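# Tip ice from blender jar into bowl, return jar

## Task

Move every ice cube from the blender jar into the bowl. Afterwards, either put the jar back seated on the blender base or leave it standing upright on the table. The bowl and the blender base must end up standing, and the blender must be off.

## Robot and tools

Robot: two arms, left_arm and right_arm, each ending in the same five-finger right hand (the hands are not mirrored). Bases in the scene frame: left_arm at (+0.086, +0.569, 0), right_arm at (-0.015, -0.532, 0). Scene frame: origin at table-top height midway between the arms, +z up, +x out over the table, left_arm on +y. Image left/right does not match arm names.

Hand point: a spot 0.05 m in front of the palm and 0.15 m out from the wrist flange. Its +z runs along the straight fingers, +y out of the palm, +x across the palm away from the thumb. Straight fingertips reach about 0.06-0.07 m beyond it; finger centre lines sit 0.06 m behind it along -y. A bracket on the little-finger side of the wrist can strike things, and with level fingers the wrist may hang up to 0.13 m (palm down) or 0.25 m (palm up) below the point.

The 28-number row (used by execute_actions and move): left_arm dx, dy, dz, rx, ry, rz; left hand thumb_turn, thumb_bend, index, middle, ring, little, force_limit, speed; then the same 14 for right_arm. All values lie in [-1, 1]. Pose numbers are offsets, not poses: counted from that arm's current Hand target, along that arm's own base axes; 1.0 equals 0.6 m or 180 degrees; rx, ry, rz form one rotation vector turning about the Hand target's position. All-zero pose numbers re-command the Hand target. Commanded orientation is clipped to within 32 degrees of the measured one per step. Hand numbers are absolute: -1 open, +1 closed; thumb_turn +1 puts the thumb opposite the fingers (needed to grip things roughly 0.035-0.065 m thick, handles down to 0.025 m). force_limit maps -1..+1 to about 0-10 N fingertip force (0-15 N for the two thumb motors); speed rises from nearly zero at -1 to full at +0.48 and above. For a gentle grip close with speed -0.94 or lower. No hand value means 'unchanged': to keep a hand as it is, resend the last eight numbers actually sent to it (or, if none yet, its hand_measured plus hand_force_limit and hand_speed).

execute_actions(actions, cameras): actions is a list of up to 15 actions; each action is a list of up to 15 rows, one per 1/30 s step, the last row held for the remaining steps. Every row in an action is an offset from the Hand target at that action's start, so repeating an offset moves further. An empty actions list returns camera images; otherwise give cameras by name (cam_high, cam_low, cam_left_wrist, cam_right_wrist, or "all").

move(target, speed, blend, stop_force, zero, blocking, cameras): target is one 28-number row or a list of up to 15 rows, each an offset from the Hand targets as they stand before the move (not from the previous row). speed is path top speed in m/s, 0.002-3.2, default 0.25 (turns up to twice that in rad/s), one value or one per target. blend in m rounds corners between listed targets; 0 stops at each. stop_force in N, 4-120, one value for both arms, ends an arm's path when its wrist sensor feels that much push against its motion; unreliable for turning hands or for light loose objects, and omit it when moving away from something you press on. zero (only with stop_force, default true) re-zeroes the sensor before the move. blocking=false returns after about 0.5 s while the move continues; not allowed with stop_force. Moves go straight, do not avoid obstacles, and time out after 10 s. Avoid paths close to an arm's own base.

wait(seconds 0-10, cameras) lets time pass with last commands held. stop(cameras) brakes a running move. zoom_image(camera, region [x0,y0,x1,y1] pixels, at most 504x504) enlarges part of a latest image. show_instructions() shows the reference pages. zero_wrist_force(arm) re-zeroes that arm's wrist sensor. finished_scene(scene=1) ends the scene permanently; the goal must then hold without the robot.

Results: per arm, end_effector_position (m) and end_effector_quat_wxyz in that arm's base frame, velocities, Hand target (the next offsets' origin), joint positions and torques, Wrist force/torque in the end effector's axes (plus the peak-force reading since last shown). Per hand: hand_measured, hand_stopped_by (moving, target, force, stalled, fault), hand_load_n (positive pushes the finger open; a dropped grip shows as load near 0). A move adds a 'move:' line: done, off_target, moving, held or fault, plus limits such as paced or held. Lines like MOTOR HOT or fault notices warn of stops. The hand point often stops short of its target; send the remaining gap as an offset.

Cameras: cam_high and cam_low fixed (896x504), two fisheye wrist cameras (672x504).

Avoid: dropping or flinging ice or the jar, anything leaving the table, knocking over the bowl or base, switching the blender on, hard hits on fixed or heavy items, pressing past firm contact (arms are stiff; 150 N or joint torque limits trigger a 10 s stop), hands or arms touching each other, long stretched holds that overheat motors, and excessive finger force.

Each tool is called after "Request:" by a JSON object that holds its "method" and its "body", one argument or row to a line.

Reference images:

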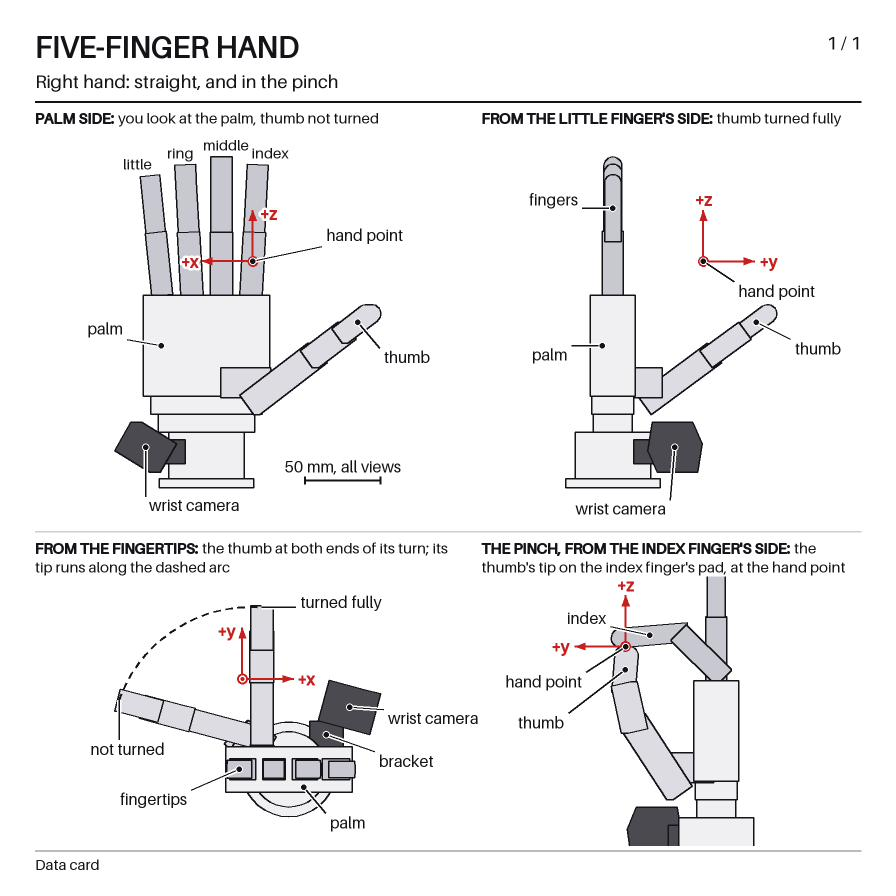

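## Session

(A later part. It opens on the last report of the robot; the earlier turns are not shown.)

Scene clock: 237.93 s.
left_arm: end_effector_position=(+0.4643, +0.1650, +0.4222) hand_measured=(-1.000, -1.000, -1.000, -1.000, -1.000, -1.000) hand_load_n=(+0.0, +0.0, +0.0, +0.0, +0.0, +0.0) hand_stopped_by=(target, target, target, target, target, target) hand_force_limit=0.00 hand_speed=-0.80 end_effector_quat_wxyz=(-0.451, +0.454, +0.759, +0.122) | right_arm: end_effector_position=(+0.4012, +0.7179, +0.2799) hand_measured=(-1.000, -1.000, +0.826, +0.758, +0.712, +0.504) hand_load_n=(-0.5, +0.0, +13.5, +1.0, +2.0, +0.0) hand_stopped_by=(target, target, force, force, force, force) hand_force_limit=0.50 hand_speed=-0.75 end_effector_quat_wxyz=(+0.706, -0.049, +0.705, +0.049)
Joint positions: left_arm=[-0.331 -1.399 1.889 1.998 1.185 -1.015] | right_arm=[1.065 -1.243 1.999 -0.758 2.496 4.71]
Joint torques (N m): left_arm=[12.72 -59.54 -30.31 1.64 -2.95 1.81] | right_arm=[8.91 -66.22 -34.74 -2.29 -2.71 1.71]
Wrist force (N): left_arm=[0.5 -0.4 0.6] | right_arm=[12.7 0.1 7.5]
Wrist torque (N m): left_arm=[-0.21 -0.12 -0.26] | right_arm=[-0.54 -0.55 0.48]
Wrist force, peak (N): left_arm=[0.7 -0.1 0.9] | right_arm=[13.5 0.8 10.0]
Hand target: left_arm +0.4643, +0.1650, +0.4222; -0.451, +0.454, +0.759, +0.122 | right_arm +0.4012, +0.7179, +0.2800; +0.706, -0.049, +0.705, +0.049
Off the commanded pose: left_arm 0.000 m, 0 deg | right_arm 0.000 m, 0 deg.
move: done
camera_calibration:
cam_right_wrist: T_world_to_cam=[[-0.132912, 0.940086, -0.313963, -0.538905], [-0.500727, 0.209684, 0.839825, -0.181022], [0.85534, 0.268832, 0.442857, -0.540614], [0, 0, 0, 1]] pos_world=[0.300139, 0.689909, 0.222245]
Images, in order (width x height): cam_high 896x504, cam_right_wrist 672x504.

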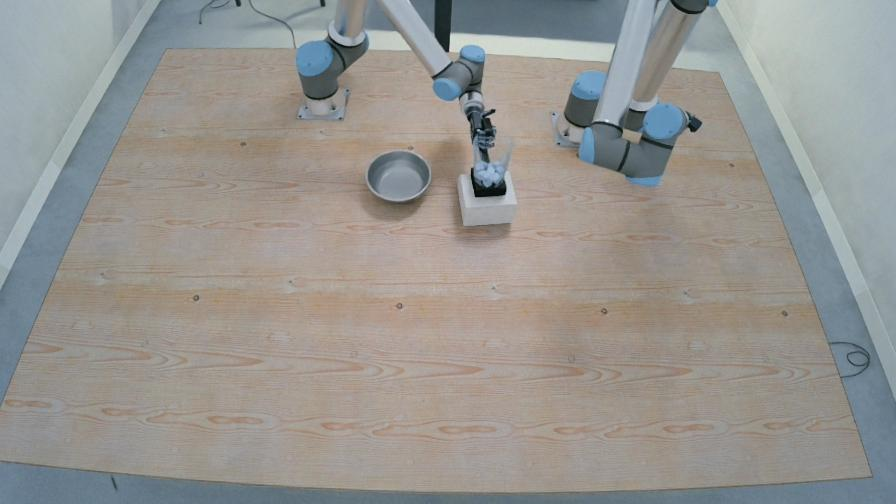

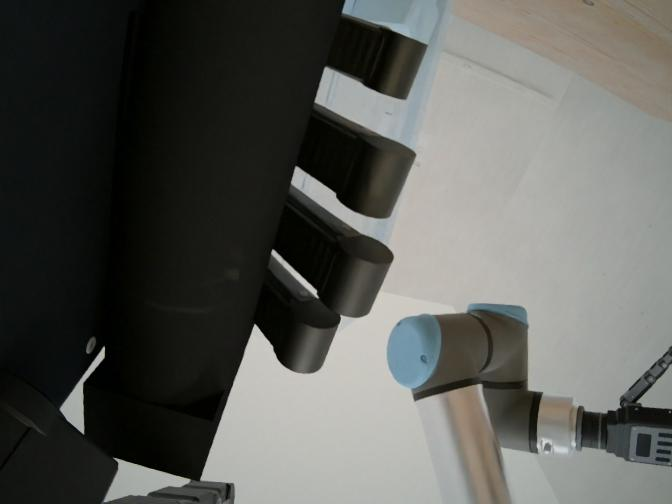

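Request:
{"method": "move", "body": {
  "target": [0,0,0,0,0,0,-1,-1,-1,-1,-1,-1,0,-0.8,0,0,0,0,0,0,1,-1,1,1,1,1,0.0,-0.5],
  "cameras": ["cam_high","cam_right_wrist"]
}}

Request:
{"method": "zoom_image", "body": {
  "camera": "cam_high",
  "region": [430, 90, 530, 190]
}}

Scene clock: 248.77 s.
left_arm: end_effector_position=(+0.4643, +0.1650, +0.4222) hand_measured=(-1.000, -1.000, -1.000, -1.000, -1.000, -1.000) hand_load_n=(-0.5, +0.0, +0.0, +0.0, +0.0, +0.0) hand_stopped_by=(target, target, target, target, target, target) hand_force_limit=0.00 hand_speed=-0.80 end_effector_quat_wxyz=(-0.451, +0.454, +0.759, +0.122) | right_arm: end_effector_position=(+0.4012, +0.7179, +0.2800) hand_measured=(+1.000, -1.000, +0.826, +0.758, +0.712, +0.504) hand_load_n=(-0.5, +0.0, +14.0, +1.0, +2.0, +0.0) hand_stopped_by=(target, target, force, force, force, force) hand_force_limit=0.00 hand_speed=-0.50 end_effector_quat_wxyz=(+0.706, -0.049, +0.705, +0.049)
Joint positions: left_arm=[-0.331 -1.399 1.889 1.998 1.185 -1.015] | right_arm=[1.065 -1.243 1.999 -0.758 2.496 4.71]
Joint torques (N m): left_arm=[13.05 -58.52 -29.21 1.47 -2.79 1.95] | right_arm=[8.21 -90.32 -29.49 -2.54 -2.23 1.49]
Wrist force (N): left_arm=[0.3 0.3 0.3] | right_arm=[13.2 -0.1 7.7]
Wrist torque (N m): left_arm=[-0.10 -0.08 -0.25] | right_arm=[-0.56 -0.62 0.50]
Wrist force, peak (N): left_arm=[0.5 0.2 1.2] | right_arm=[13.4 0.4 7.4]
Hand target: left_arm +0.4643, +0.1650, +0.4222; -0.451, +0.454, +0.759, +0.122 | right_arm +0.4012, +0.7179, +0.2800; +0.706, -0.049, +0.705, +0.049
Off the commanded pose: left_arm 0.000 m, 0 deg | right_arm 0.000 m, 0 deg.
move: done
camera_calibration:
cam_right_wrist: T_world_to_cam=[[-0.132944, 0.940099, -0.31391, -0.538885], [-0.500718, 0.209624, 0.839844, -0.181072], [0.85534, 0.268832, 0.442857, -0.540658], [0, 0, 0, 1]] pos_world=[0.300139, 0.689909, 0.222345]
Images, in order (width x height): cam_high 896x504, cam_right_wrist 672x504.

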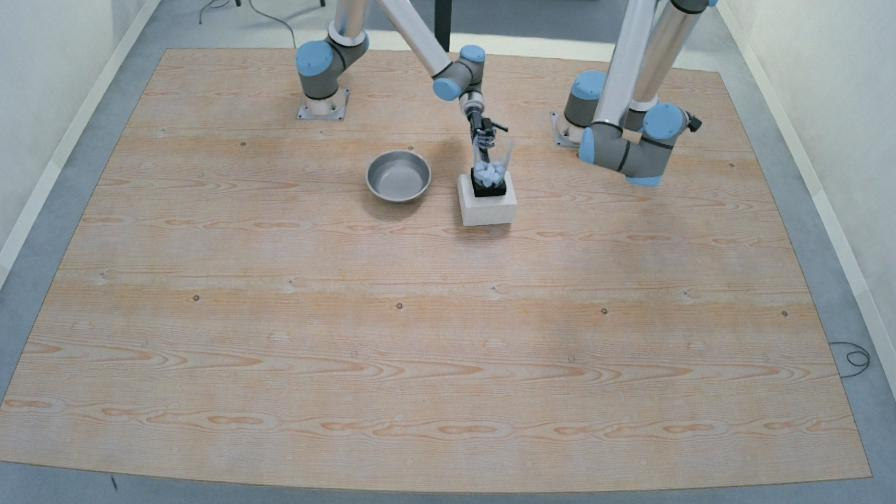

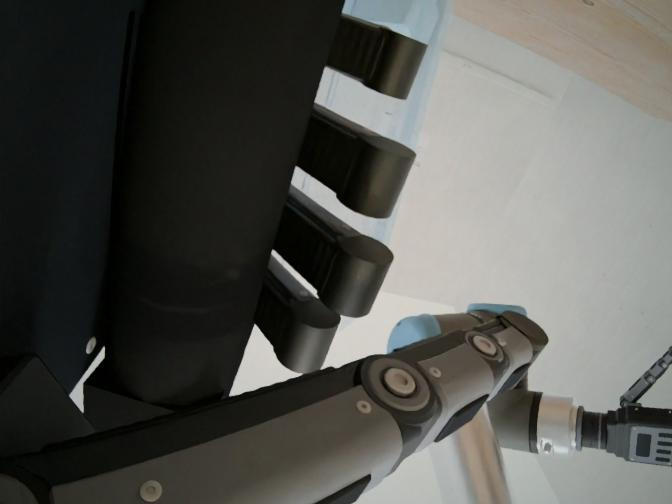

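Scaled by 5.040 from the camera's 896x504 image, which has a finer 1280x720 frame.

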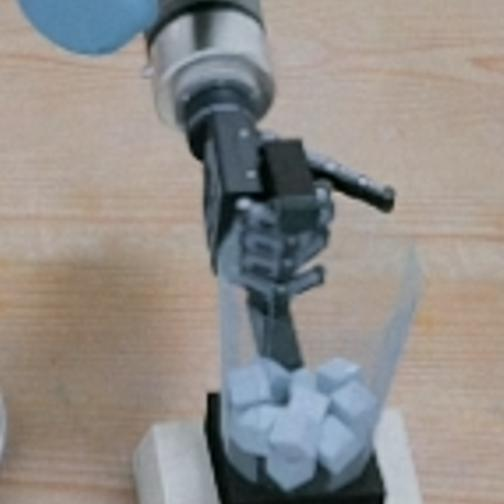

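Request:
{"method": "move", "body": {
  "target": [0,0,0,0,0,0,-1,-1,-1,-1,-1,-1,0,-0.8,0,0,0,0,0,0,1,1,1,1,1,1,-0.2,-0.7],
  "cameras": ["cam_high","cam_low","cam_right_wrist"]
}}

Request:
{"method": "zoom_image", "body": {
  "camera": "cam_high",
  "region": [430, 90, 530, 190]
}}

Request:
{"method": "zoom_image", "body": {
  "camera": "cam_low",
  "region": [430, 60, 580, 210]
}}

Scene clock: 252.50 s.
left_arm: end_effector_position=(+0.4643, +0.1650, +0.4222) hand_measured=(-1.000, -1.000, -1.000, -1.000, -1.000, -1.000) hand_load_n=(+0.0, +0.0, +0.0, +0.0, +0.0, +0.0) hand_stopped_by=(target, target, target, target, target, target) hand_force_limit=0.00 hand_speed=-0.80 end_effector_quat_wxyz=(-0.451, +0.454, +0.759, +0.122) | right_arm: end_effector_position=(+0.4012, +0.7179, +0.2800) hand_measured=(+1.000, -0.520, +0.826, +0.758, +0.712, +0.504) hand_load_n=(+1.5, +6.5, +14.0, +1.0, +2.0, +0.0) hand_stopped_by=(target, force, force, force, force, force) hand_force_limit=-0.20 hand_speed=-0.70 end_effector_quat_wxyz=(+0.706, -0.049, +0.705, +0.049)
Joint positions: left_arm=[-0.331 -1.399 1.889 1.998 1.185 -1.015] | right_arm=[1.065 -1.243 1.999 -0.758 2.496 4.71]
Joint torques (N m): left_arm=[14.34 -60.23 -29.3 1.61 -2.97 2] | right_arm=[7.34 -91.01 -30.5 -2.76 -0.78 1.36]
Wrist force (N): left_arm=[0.0 0.3 0.6] | right_arm=[12.2 -0.2 7.2]
Wrist torque (N m): left_arm=[-0.11 -0.04 -0.27] | right_arm=[-0.59 -0.53 0.48]
Wrist force, peak (N): left_arm=[0.1 0.0 1.3] | right_arm=[13.1 0.1 7.8]
Hand target: left_arm +0.4643, +0.1650, +0.4222; -0.451, +0.454, +0.759, +0.122 | right_arm +0.4012, +0.7179, +0.2800; +0.706, -0.049, +0.705, +0.049
Off the commanded pose: left_arm 0.000 m, 0 deg | right_arm 0.000 m, 0 deg.
move: done
camera_calibration:
cam_right_wrist: T_world_to_cam=[[-0.132944, 0.940099, -0.31391, -0.538885], [-0.500718, 0.209624, 0.839844, -0.181072], [0.85534, 0.268832, 0.442857, -0.540658], [0, 0, 0, 1]] pos_world=[0.300139, 0.689909, 0.222345]
Images, in order (width x height): cam_high 896x504, cam_low 896x504, cam_right_wrist 672x504.

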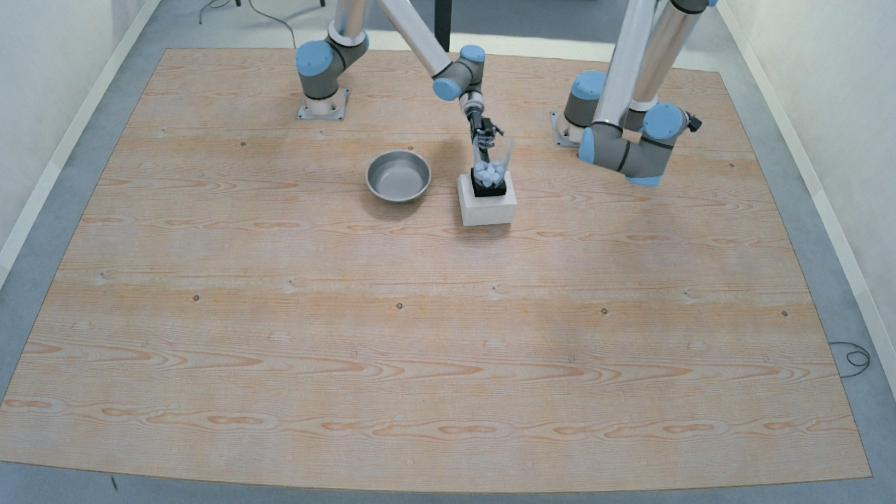

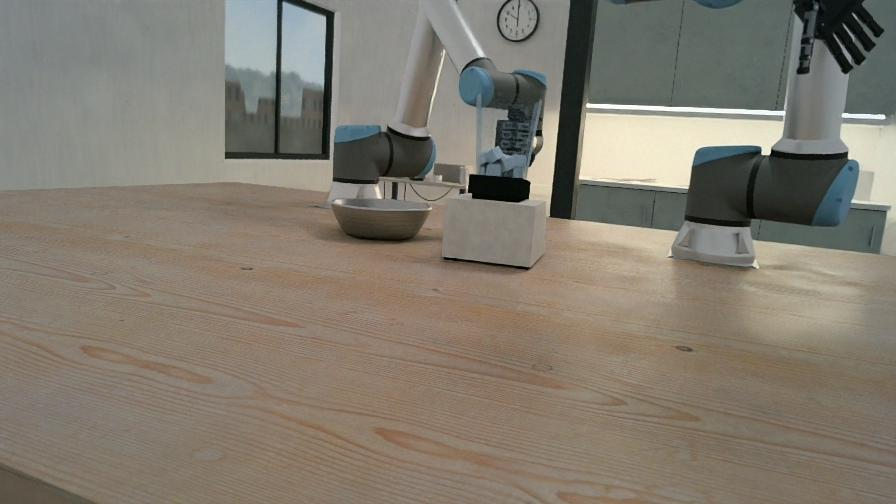

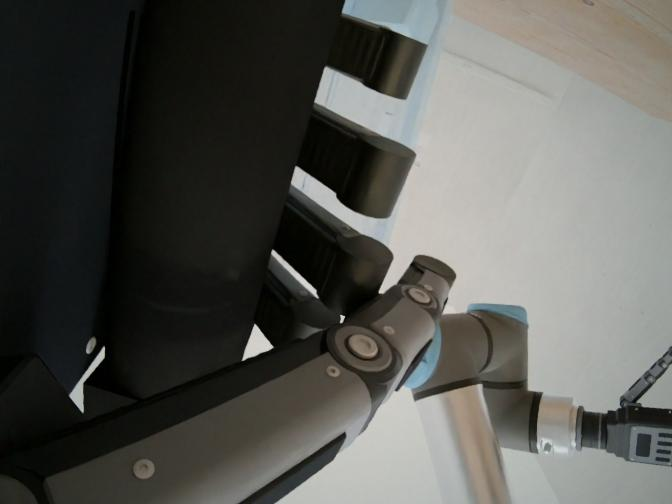

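Scaled by 5.040 from the camera's 896x504 image, which has a finer 1280x720 frame.

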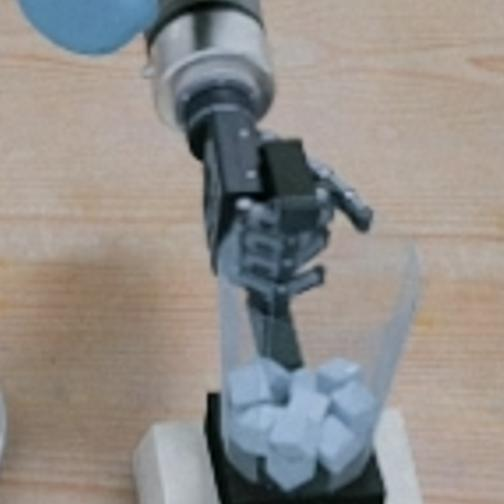

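Scaled by 3.360 from the camera's 896x504 image, which has a finer 1280x720 frame.

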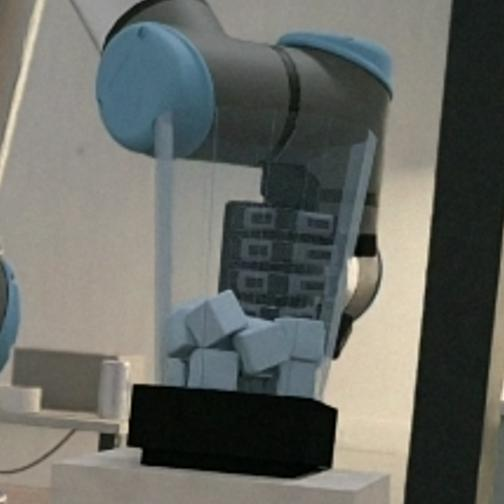

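Request:
{"method": "move", "body": {
  "target": [0,0,0,0,0,0,-1,-1,-1,-1,-1,-1,0,-0.8,0,0,0.07,0,0,0,1,1,1,1,1,1,-0.2,-0.7],
  "speed": 0.05,
  "cameras": ["cam_high","cam_low","cam_right_wrist"]
}}

Request:
{"method": "zoom_image", "body": {
  "camera": "cam_low",
  "region": [430, 60, 580, 210]
}}

Scene clock: 258.43 s.
left_arm: end_effector_position=(+0.4643, +0.1650, +0.4222) hand_measured=(-1.000, -1.000, -1.000, -1.000, -1.000, -1.000) hand_load_n=(+0.0, +0.0, +0.0, +0.0, +0.0, +0.0) hand_stopped_by=(target, target, target, target, target, target) hand_force_limit=0.00 hand_speed=-0.80 end_effector_quat_wxyz=(-0.451, +0.454, +0.759, +0.122) | right_arm: end_effector_position=(+0.4012, +0.7179, +0.3219) hand_measured=(+1.000, -0.520, +0.826, +0.758, +0.712, +0.504) hand_load_n=(+1.0, +6.5, +0.0, +0.5, +0.0, +0.0) hand_stopped_by=(target, force, force, force, force, force) hand_force_limit=-0.20 hand_speed=-0.70 end_effector_quat_wxyz=(+0.706, -0.049, +0.705, +0.049)
Joint positions: left_arm=[-0.331 -1.399 1.889 1.998 1.185 -1.015] | right_arm=[1.065 -1.292 1.971 -0.682 2.496 4.71]
Joint torques (N m): left_arm=[12.92 -59.87 -30.46 1.75 -2.61 1.78] | right_arm=[3.78 -87.27 -45.4 -0.61 -0.75 1.72]
Wrist force (N): left_arm=[0.0 0.1 0.5] | right_arm=[9.0 -1.3 -0.8]
Wrist torque (N m): left_arm=[-0.12 -0.03 -0.28] | right_arm=[-0.16 -0.27 0.22]
Wrist force, peak (N): left_arm=[0.2 -0.3 1.2] | right_arm=[13.9 0.8 8.4]
Hand target: left_arm +0.4643, +0.1650, +0.4222; -0.451, +0.454, +0.759, +0.122 | right_arm +0.4012, +0.7179, +0.3220; +0.706, -0.049, +0.705, +0.049
Off the commanded pose: left_arm 0.000 m, 0 deg | right_arm 0.000 m, 0 deg.
move: done
camera_calibration:
cam_right_wrist: T_world_to_cam=[[-0.13289, 0.940077, -0.314, -0.525709], [-0.500732, 0.209726, 0.839811, -0.216318], [0.85534, 0.268832, 0.442857, -0.559214], [0, 0, 0, 1]] pos_world=[0.300139, 0.689909, 0.264245]
Images, in order (width x height): cam_high 896x504, cam_low 896x504, cam_right_wrist 672x504.

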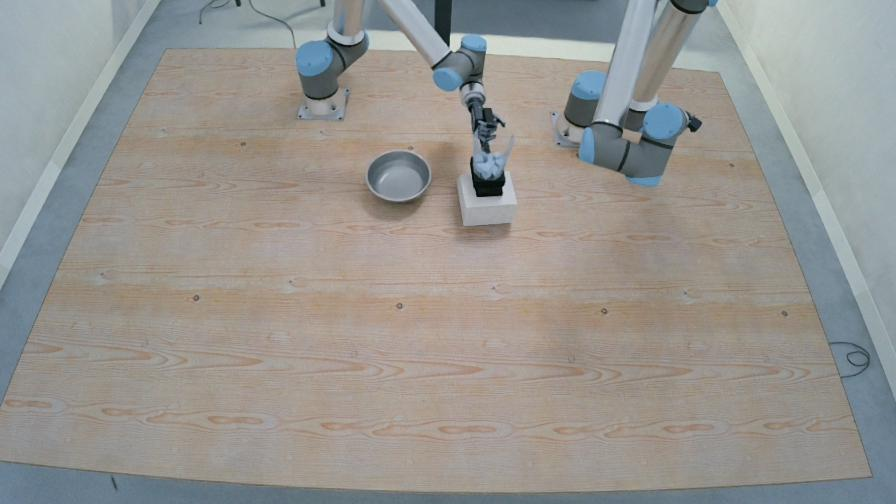

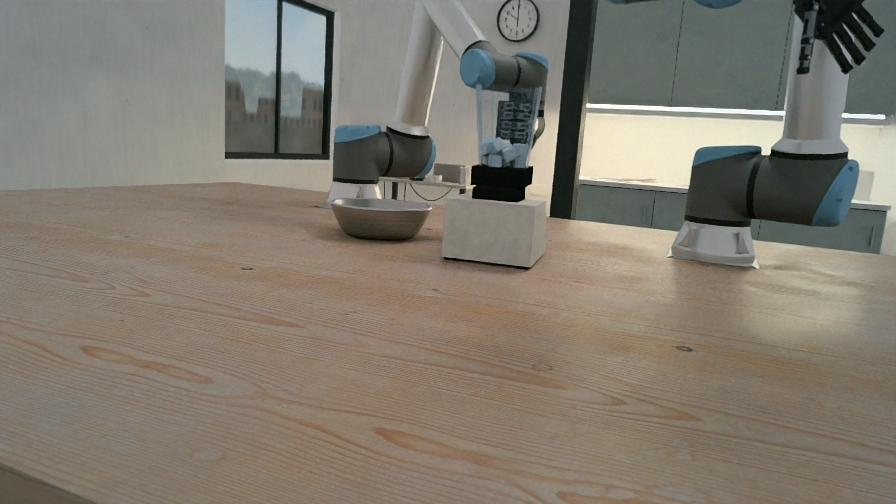

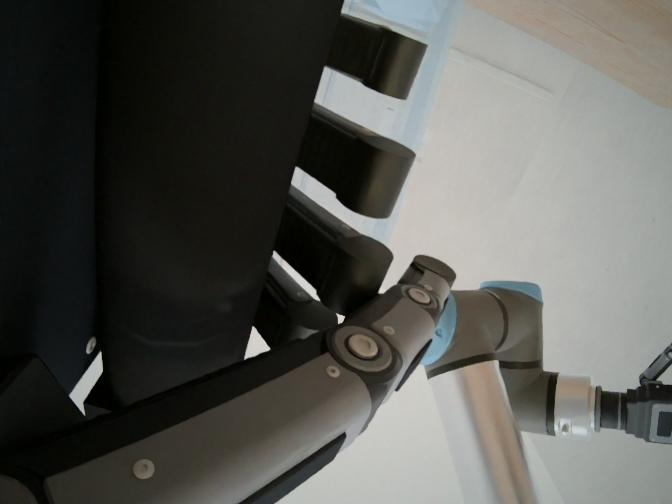

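Scaled by 3.360 from the camera's 896x504 image, which has a finer 1280x720 frame.

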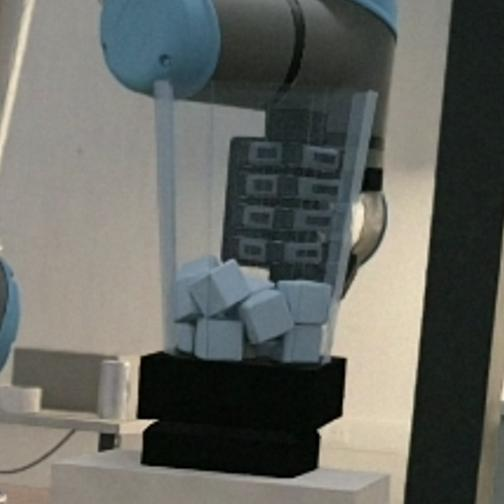

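Request:
{"method": "move", "body": {
  "target": [0,0,0,0,0,0,-1,-1,-1,-1,-1,-1,0,-0.8,0,0,0.05,0,0,0,1,1,0.99,0.99,0.99,0.99,0.2,-0.8],
  "speed": 0.05,
  "cameras": ["cam_high","cam_low","cam_right_wrist"]
}}

Scene clock: 264.20 s.
left_arm: end_effector_position=(+0.4643, +0.1650, +0.4222) hand_measured=(-1.000, -1.000, -1.000, -1.000, -1.000, -1.000) hand_load_n=(+0.0, +0.0, +0.0, +0.0, +0.0, +0.0) hand_stopped_by=(target, target, target, target, target, target) hand_force_limit=0.00 hand_speed=-0.80 end_effector_quat_wxyz=(-0.451, +0.454, +0.759, +0.122) | right_arm: end_effector_position=(+0.4012, +0.7179, +0.3519) hand_measured=(+1.000, -0.520, +0.878, +0.772, +0.990, +0.990) hand_load_n=(+0.5, +6.5, +3.0, +12.0, +0.0, -0.5) hand_stopped_by=(target, force, force, force, target, target) hand_force_limit=0.20 hand_speed=-0.80 end_effector_quat_wxyz=(+0.706, -0.049, +0.705, +0.049)
Joint positions: left_arm=[-0.331 -1.399 1.889 1.998 1.185 -1.015] | right_arm=[1.065 -1.324 1.948 -0.627 2.496 4.71]
Joint torques (N m): left_arm=[12.53 -57.86 -31.5 1.51 -2.72 1.68] | right_arm=[-1.75 -88.06 -49.15 -1.03 -0.5 1.75]
Wrist force (N): left_arm=[0.1 -0.3 0.9] | right_arm=[10.8 -1.7 -1.2]
Wrist torque (N m): left_arm=[-0.20 -0.06 -0.29] | right_arm=[-0.22 -0.12 0.23]
Wrist force, peak (N): left_arm=[0.5 0.1 1.4] | right_arm=[13.4 -2.4 1.2]
Hand target: left_arm +0.4643, +0.1650, +0.4222; -0.451, +0.454, +0.759, +0.122 | right_arm +0.4012, +0.7179, +0.3520; +0.706, -0.049, +0.705, +0.049
Off the commanded pose: left_arm 0.000 m, 0 deg | right_arm 0.000 m, 0 deg.
move: done
camera_calibration:
cam_right_wrist: T_world_to_cam=[[-0.132944, 0.940099, -0.31391, -0.516315], [-0.500718, 0.209624, 0.839844, -0.241456], [0.85534, 0.268832, 0.442857, -0.572499], [0, 0, 0, 1]] pos_world=[0.300139, 0.689909, 0.294245]
Images, in order (width x height): cam_high 896x504, cam_low 896x504, cam_right_wrist 672x504.

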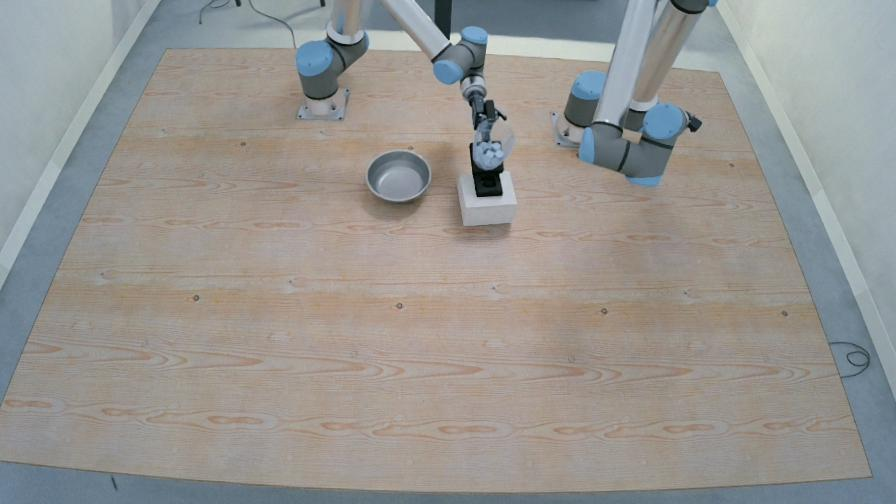

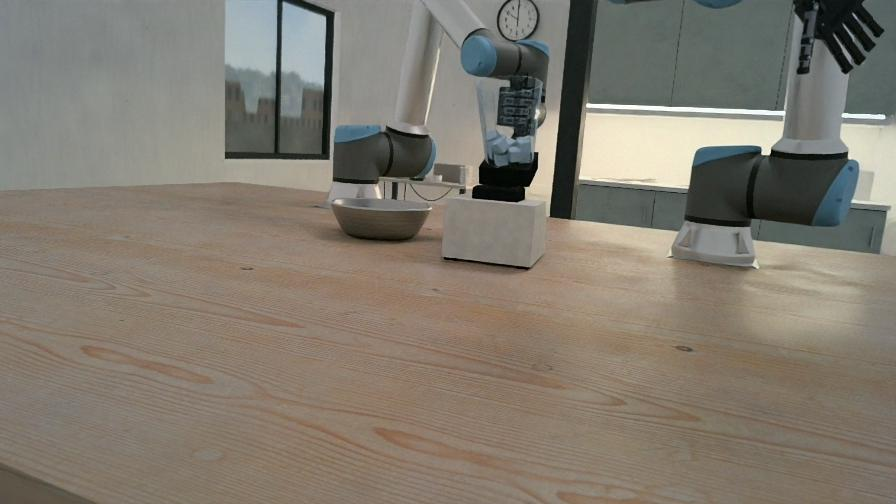

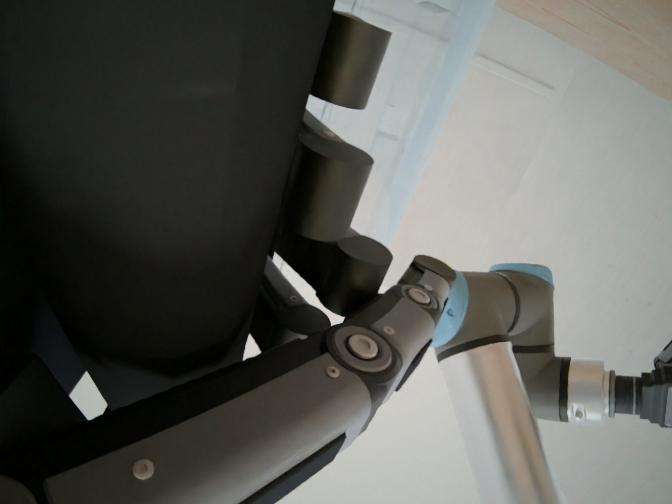

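Request:
{"method": "zoom_image", "body": {
  "camera": "cam_high",
  "region": [430, 90, 530, 190]
}}

Request:
{"method": "zoom_image", "body": {
  "camera": "cam_low",
  "region": [430, 60, 580, 210]
}}

Scaled by 5.040 from the camera's 896x504 image, which has a finer 1280x720 frame.

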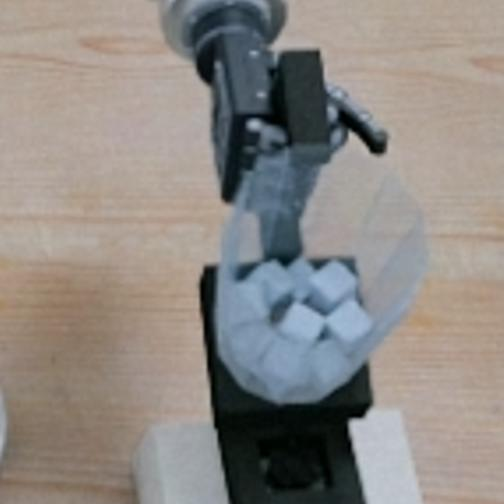

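Scaled by 3.360 from the camera's 896x504 image, which has a finer 1280x720 frame.

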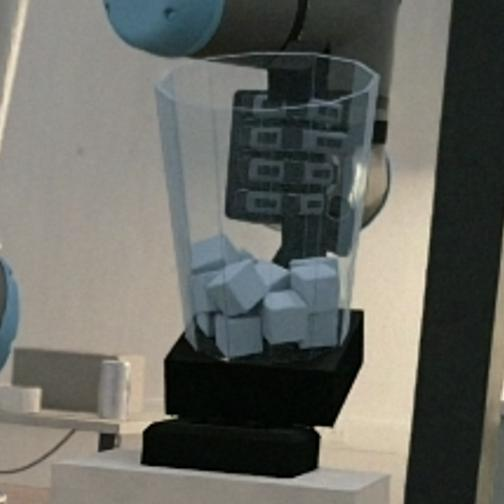

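Request:
{"method": "move", "body": {
  "target": [
    [0,0,0,0,0,0,-1,-1,-1,-1,-1,-1,0,-0.8,0,0,0.11,0,0,0,1,1,0.99,0.99,0.99,0.99,0.2,-0.8],
    [0,0,0,0,0,0,-1,-1,-1,-1,-1,-1,0,-0.8,-0.035,-0.538,0.083,-0.0232,0.165,0,1,1,0.99,0.99,0.99,0.99,0.2,-0.8]
  ],
  "speed": 0.12,
  "blend": 0.03,
  "cameras": ["cam_high","cam_low","cam_right_wrist"]
}}

Request:
{"method": "zoom_image", "body": {
  "camera": "cam_high",
  "region": [340, 60, 500, 220]
}}

Request:
{"method": "zoom_image", "body": {
  "camera": "cam_low",
  "region": [300, 0, 560, 280]
}}

Scene clock: 304.40 s.
left_arm: end_effector_position=(+0.4643, +0.1650, +0.4222) hand_measured=(-1.000, -1.000, -1.000, -1.000, -1.000, -1.000) hand_load_n=(+0.0, +0.0, +0.0, +0.0, +0.0, +0.0) hand_stopped_by=(target, target, target, target, target, target) hand_force_limit=0.00 hand_speed=-0.80 end_effector_quat_wxyz=(-0.451, +0.454, +0.759, +0.122) | right_arm: end_effector_position=(+0.3802, +0.3952, +0.4018) hand_measured=(+1.000, -0.520, +0.878, +0.772, +0.990, +0.990) hand_load_n=(+0.5, +6.5, +4.5, +12.0, +1.0, +0.0) hand_stopped_by=(target, force, force, force, target, target) hand_force_limit=0.20 hand_speed=-0.80 end_effector_quat_wxyz=(+0.499, -0.060, +0.864, +0.035)
Joint positions: left_arm=[-0.331 -1.399 1.889 1.998 1.185 -1.015] | right_arm=[0.576 -1.908 2.172 0.301 1.946 4.941]
Joint torques (N m): left_arm=[12.88 -58.26 -30.26 1.6 -2.49 1.44] | right_arm=[-8.34 -35.58 -40.1 0.75 -2.45 -2.68]
Wrist force (N): left_arm=[0.0 -0.2 1.1] | right_arm=[9.4 -0.9 4.1]
Wrist torque (N m): left_arm=[-0.19 -0.05 -0.28] | right_arm=[-0.25 -0.43 0.35]
Wrist force, peak (N): left_arm=[0.3 -0.7 1.0] | right_arm=[13.2 -1.1 -1.3]
Hand target: left_arm +0.4643, +0.1650, +0.4222; -0.451, +0.454, +0.759, +0.122 | right_arm +0.3802, +0.3951, +0.4018; +0.499, -0.060, +0.864, +0.035
Off the commanded pose: left_arm 0.000 m, 0 deg | right_arm 0.000 m, 0 deg.
move: done
camera_calibration:
cam_right_wrist: T_world_to_cam=[[-0.28818, 0.918274, -0.271523, -0.149399], [-0.0231343, 0.276793, 0.960651, -0.482837], [0.957297, 0.283122, -0.0585227, -0.332766], [0, 0, 0, 1]] pos_world=[0.264332, 0.365048, 0.403798]
Images, in order (width x height): cam_high 896x504, cam_low 896x504, cam_right_wrist 672x504.

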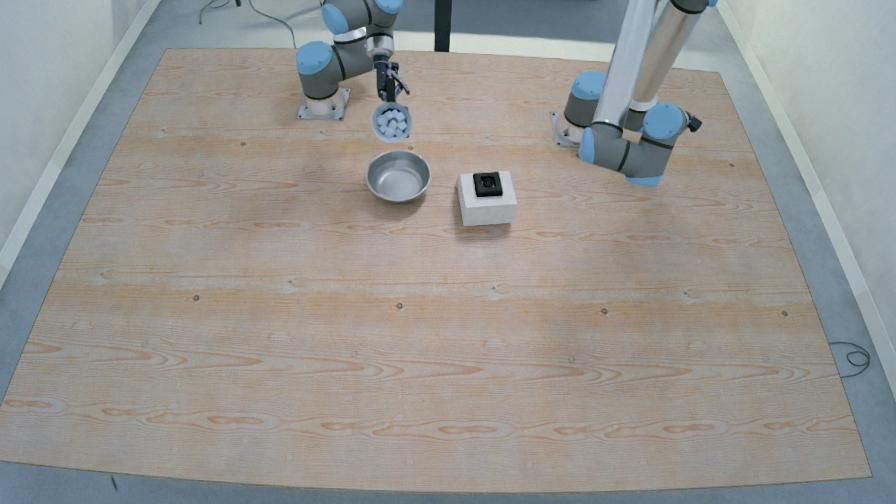

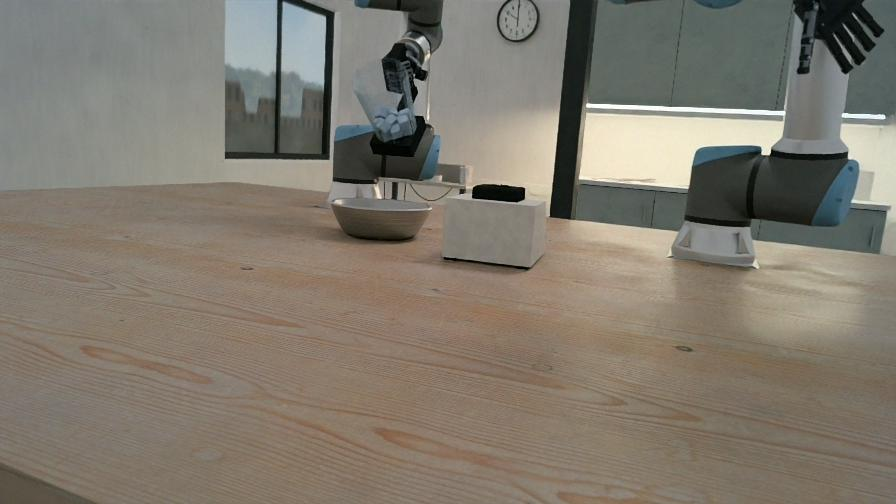

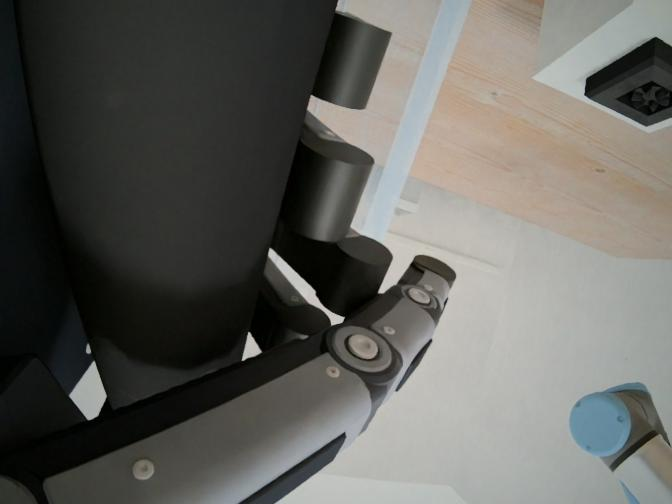

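Scaled by 3.150 from the camera's 896x504 image, which has a finer 1280x720 frame.

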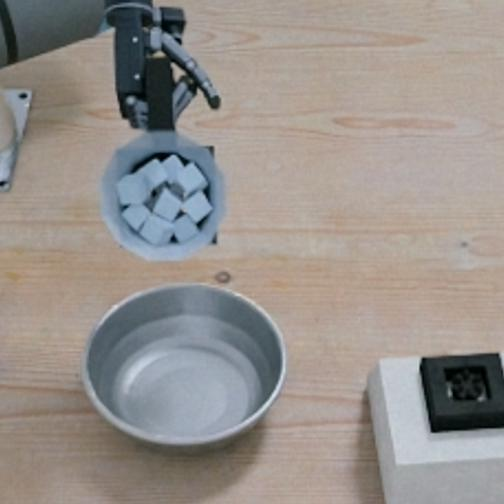

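Scaled by 1.800 from the camera's 896x504 image, which has a finer 1280x720 frame.

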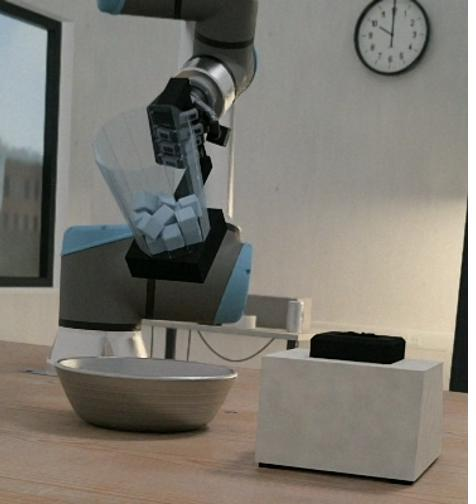

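Request:
{"method": "move", "body": {
  "target": [
    [0,0,0,0,0,0,-1,-1,-1,-1,-1,-1,0,-0.8,0,0,-0.17,-0.0232,0.165,0,1,1,0.99,0.99,0.99,0.99,0.2,-0.8],
    [0,0,0,0,0,0,-1,-1,-1,-1,-1,-1,0,-0.8,0.02,0.009,-0.175,-0.0402,0.286,0,1,1,0.99,0.99,0.99,0.99,0.2,-0.8]
  ],
  "speed": 0.12,
  "blend": 0.02,
  "cameras": ["cam_high","cam_low","cam_right_wrist"]
}}

Request:
{"method": "zoom_image", "body": {
  "camera": "cam_high",
  "region": [340, 60, 500, 220]
}}

Request:
{"method": "zoom_image", "body": {
  "camera": "cam_low",
  "region": [300, 0, 560, 280]
}}

Scene clock: 314.77 s.
left_arm: end_effector_position=(+0.4643, +0.1650, +0.4222) hand_measured=(-1.000, -1.000, -1.000, -1.000, -1.000, -1.000) hand_load_n=(+0.0, +0.0, +0.0, +0.0, +0.0, +0.0) hand_stopped_by=(target, target, target, target, target, target) hand_force_limit=0.00 hand_speed=-0.80 end_effector_quat_wxyz=(-0.451, +0.454, +0.759, +0.122) | right_arm: end_effector_position=(+0.3922, +0.4005, +0.2968) hand_measured=(+1.000, -0.520, +0.878, +0.772, +0.988, +0.990) hand_load_n=(+1.0, +6.5, +0.0, +12.0, +10.0, +4.5) hand_stopped_by=(target, force, force, force, target, target) hand_force_limit=0.20 hand_speed=-0.80 end_effector_quat_wxyz=(+0.071, -0.070, +0.995, +0.005)
Joint positions: left_arm=[-0.331 -1.399 1.889 1.998 1.185 -1.015] | right_arm=[0.403 -1.526 1.92 1.04 1.608 4.973]
Joint torques (N m): left_arm=[14.27 -60.13 -31.75 1.71 -2.65 1.23] | right_arm=[-8.66 -29.15 -47.31 5.73 -3.72 -2.59]
Wrist force (N): left_arm=[0.4 -0.2 0.7] | right_arm=[2.2 -1.3 9.9]
Wrist torque (N m): left_arm=[-0.19 -0.09 -0.26] | right_arm=[-0.40 -0.81 0.13]
Wrist force, peak (N): left_arm=[0.9 -0.1 1.1] | right_arm=[10.6 -1.6 4.3]
Hand target: left_arm +0.4643, +0.1650, +0.4222; -0.451, +0.454, +0.759, +0.122 | right_arm +0.3922, +0.4005, +0.2968; +0.070, -0.070, +0.995, +0.005
Off the commanded pose: left_arm 0.000 m, 0 deg | right_arm 0.000 m, 0 deg.
move: done
camera_calibration:
cam_right_wrist: T_world_to_cam=[[-0.440082, 0.896922, -0.043103, -0.178981], [0.72033, 0.381282, 0.579439, -0.603468], [0.536146, 0.223952, -0.813875, 0.0610465], [0, 0, 0, 1]] pos_world=[0.3232, 0.376951, 0.391642]
Images, in order (width x height): cam_high 896x504, cam_low 896x504, cam_right_wrist 672x504.

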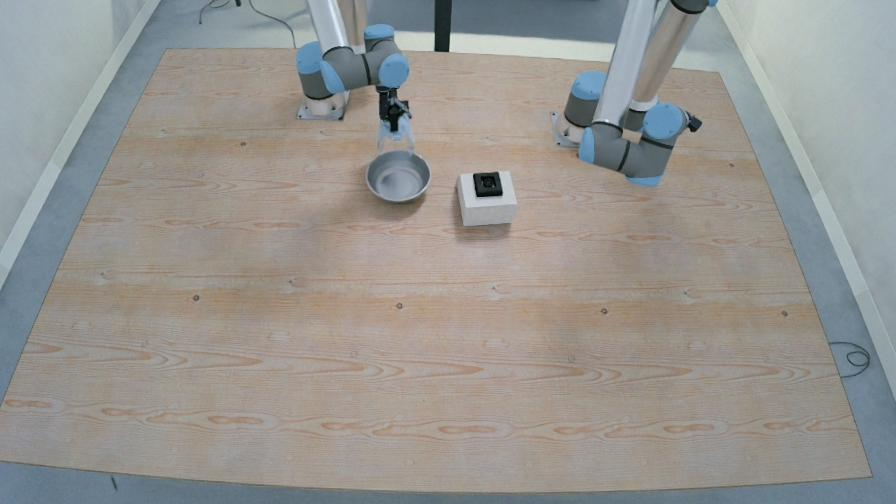

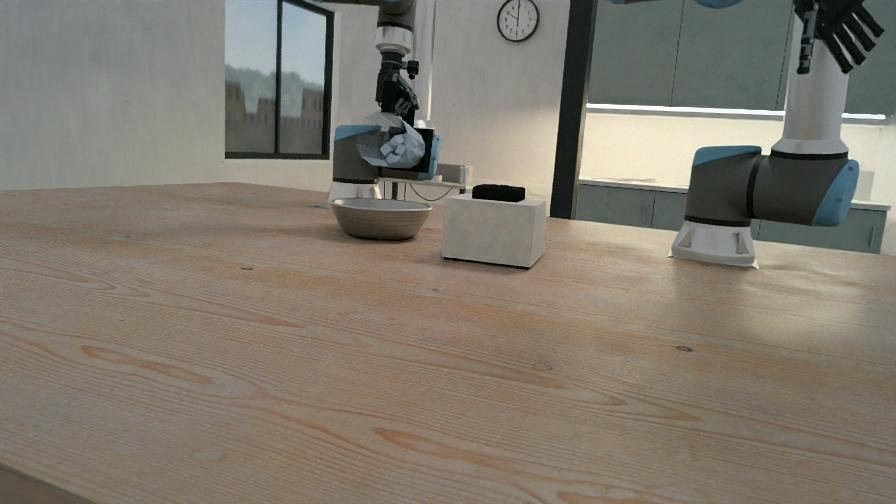

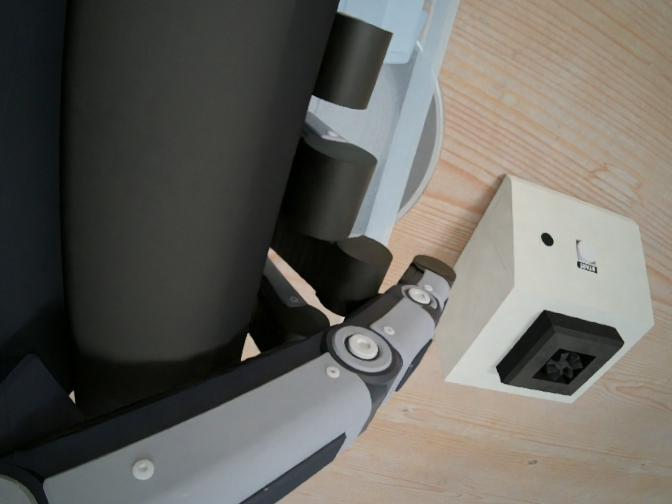

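Scaled by 3.150 from the camera's 896x504 image, which has a finer 1280x720 frame.

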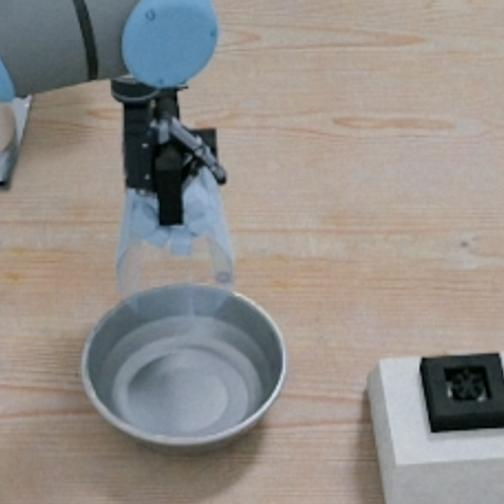

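Scaled by 1.800 from the camera's 896x504 image, which has a finer 1280x720 frame.

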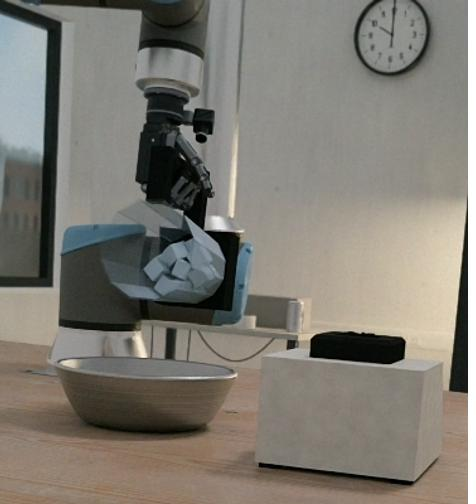

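Request:
{"method": "zoom_image", "body": {
  "camera": "cam_high",
  "region": [360, 80, 440, 160]
}}

Request:
{"method": "zoom_image", "body": {
  "camera": "cam_low",
  "region": [330, 90, 450, 250]
}}

Scaled by 6.300 from the camera's 896x504 image, which has a finer 1280x720 frame.

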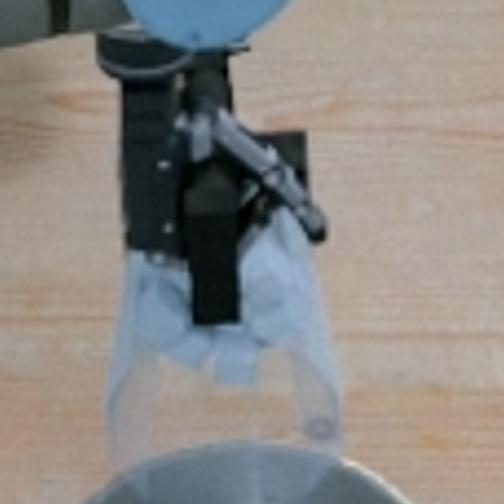

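Scaled by 3.150 from the camera's 896x504 image, which has a finer 1280x720 frame.

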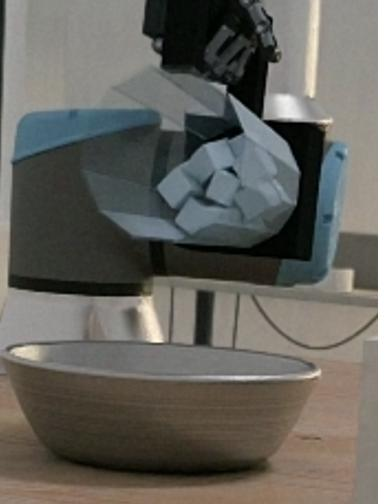

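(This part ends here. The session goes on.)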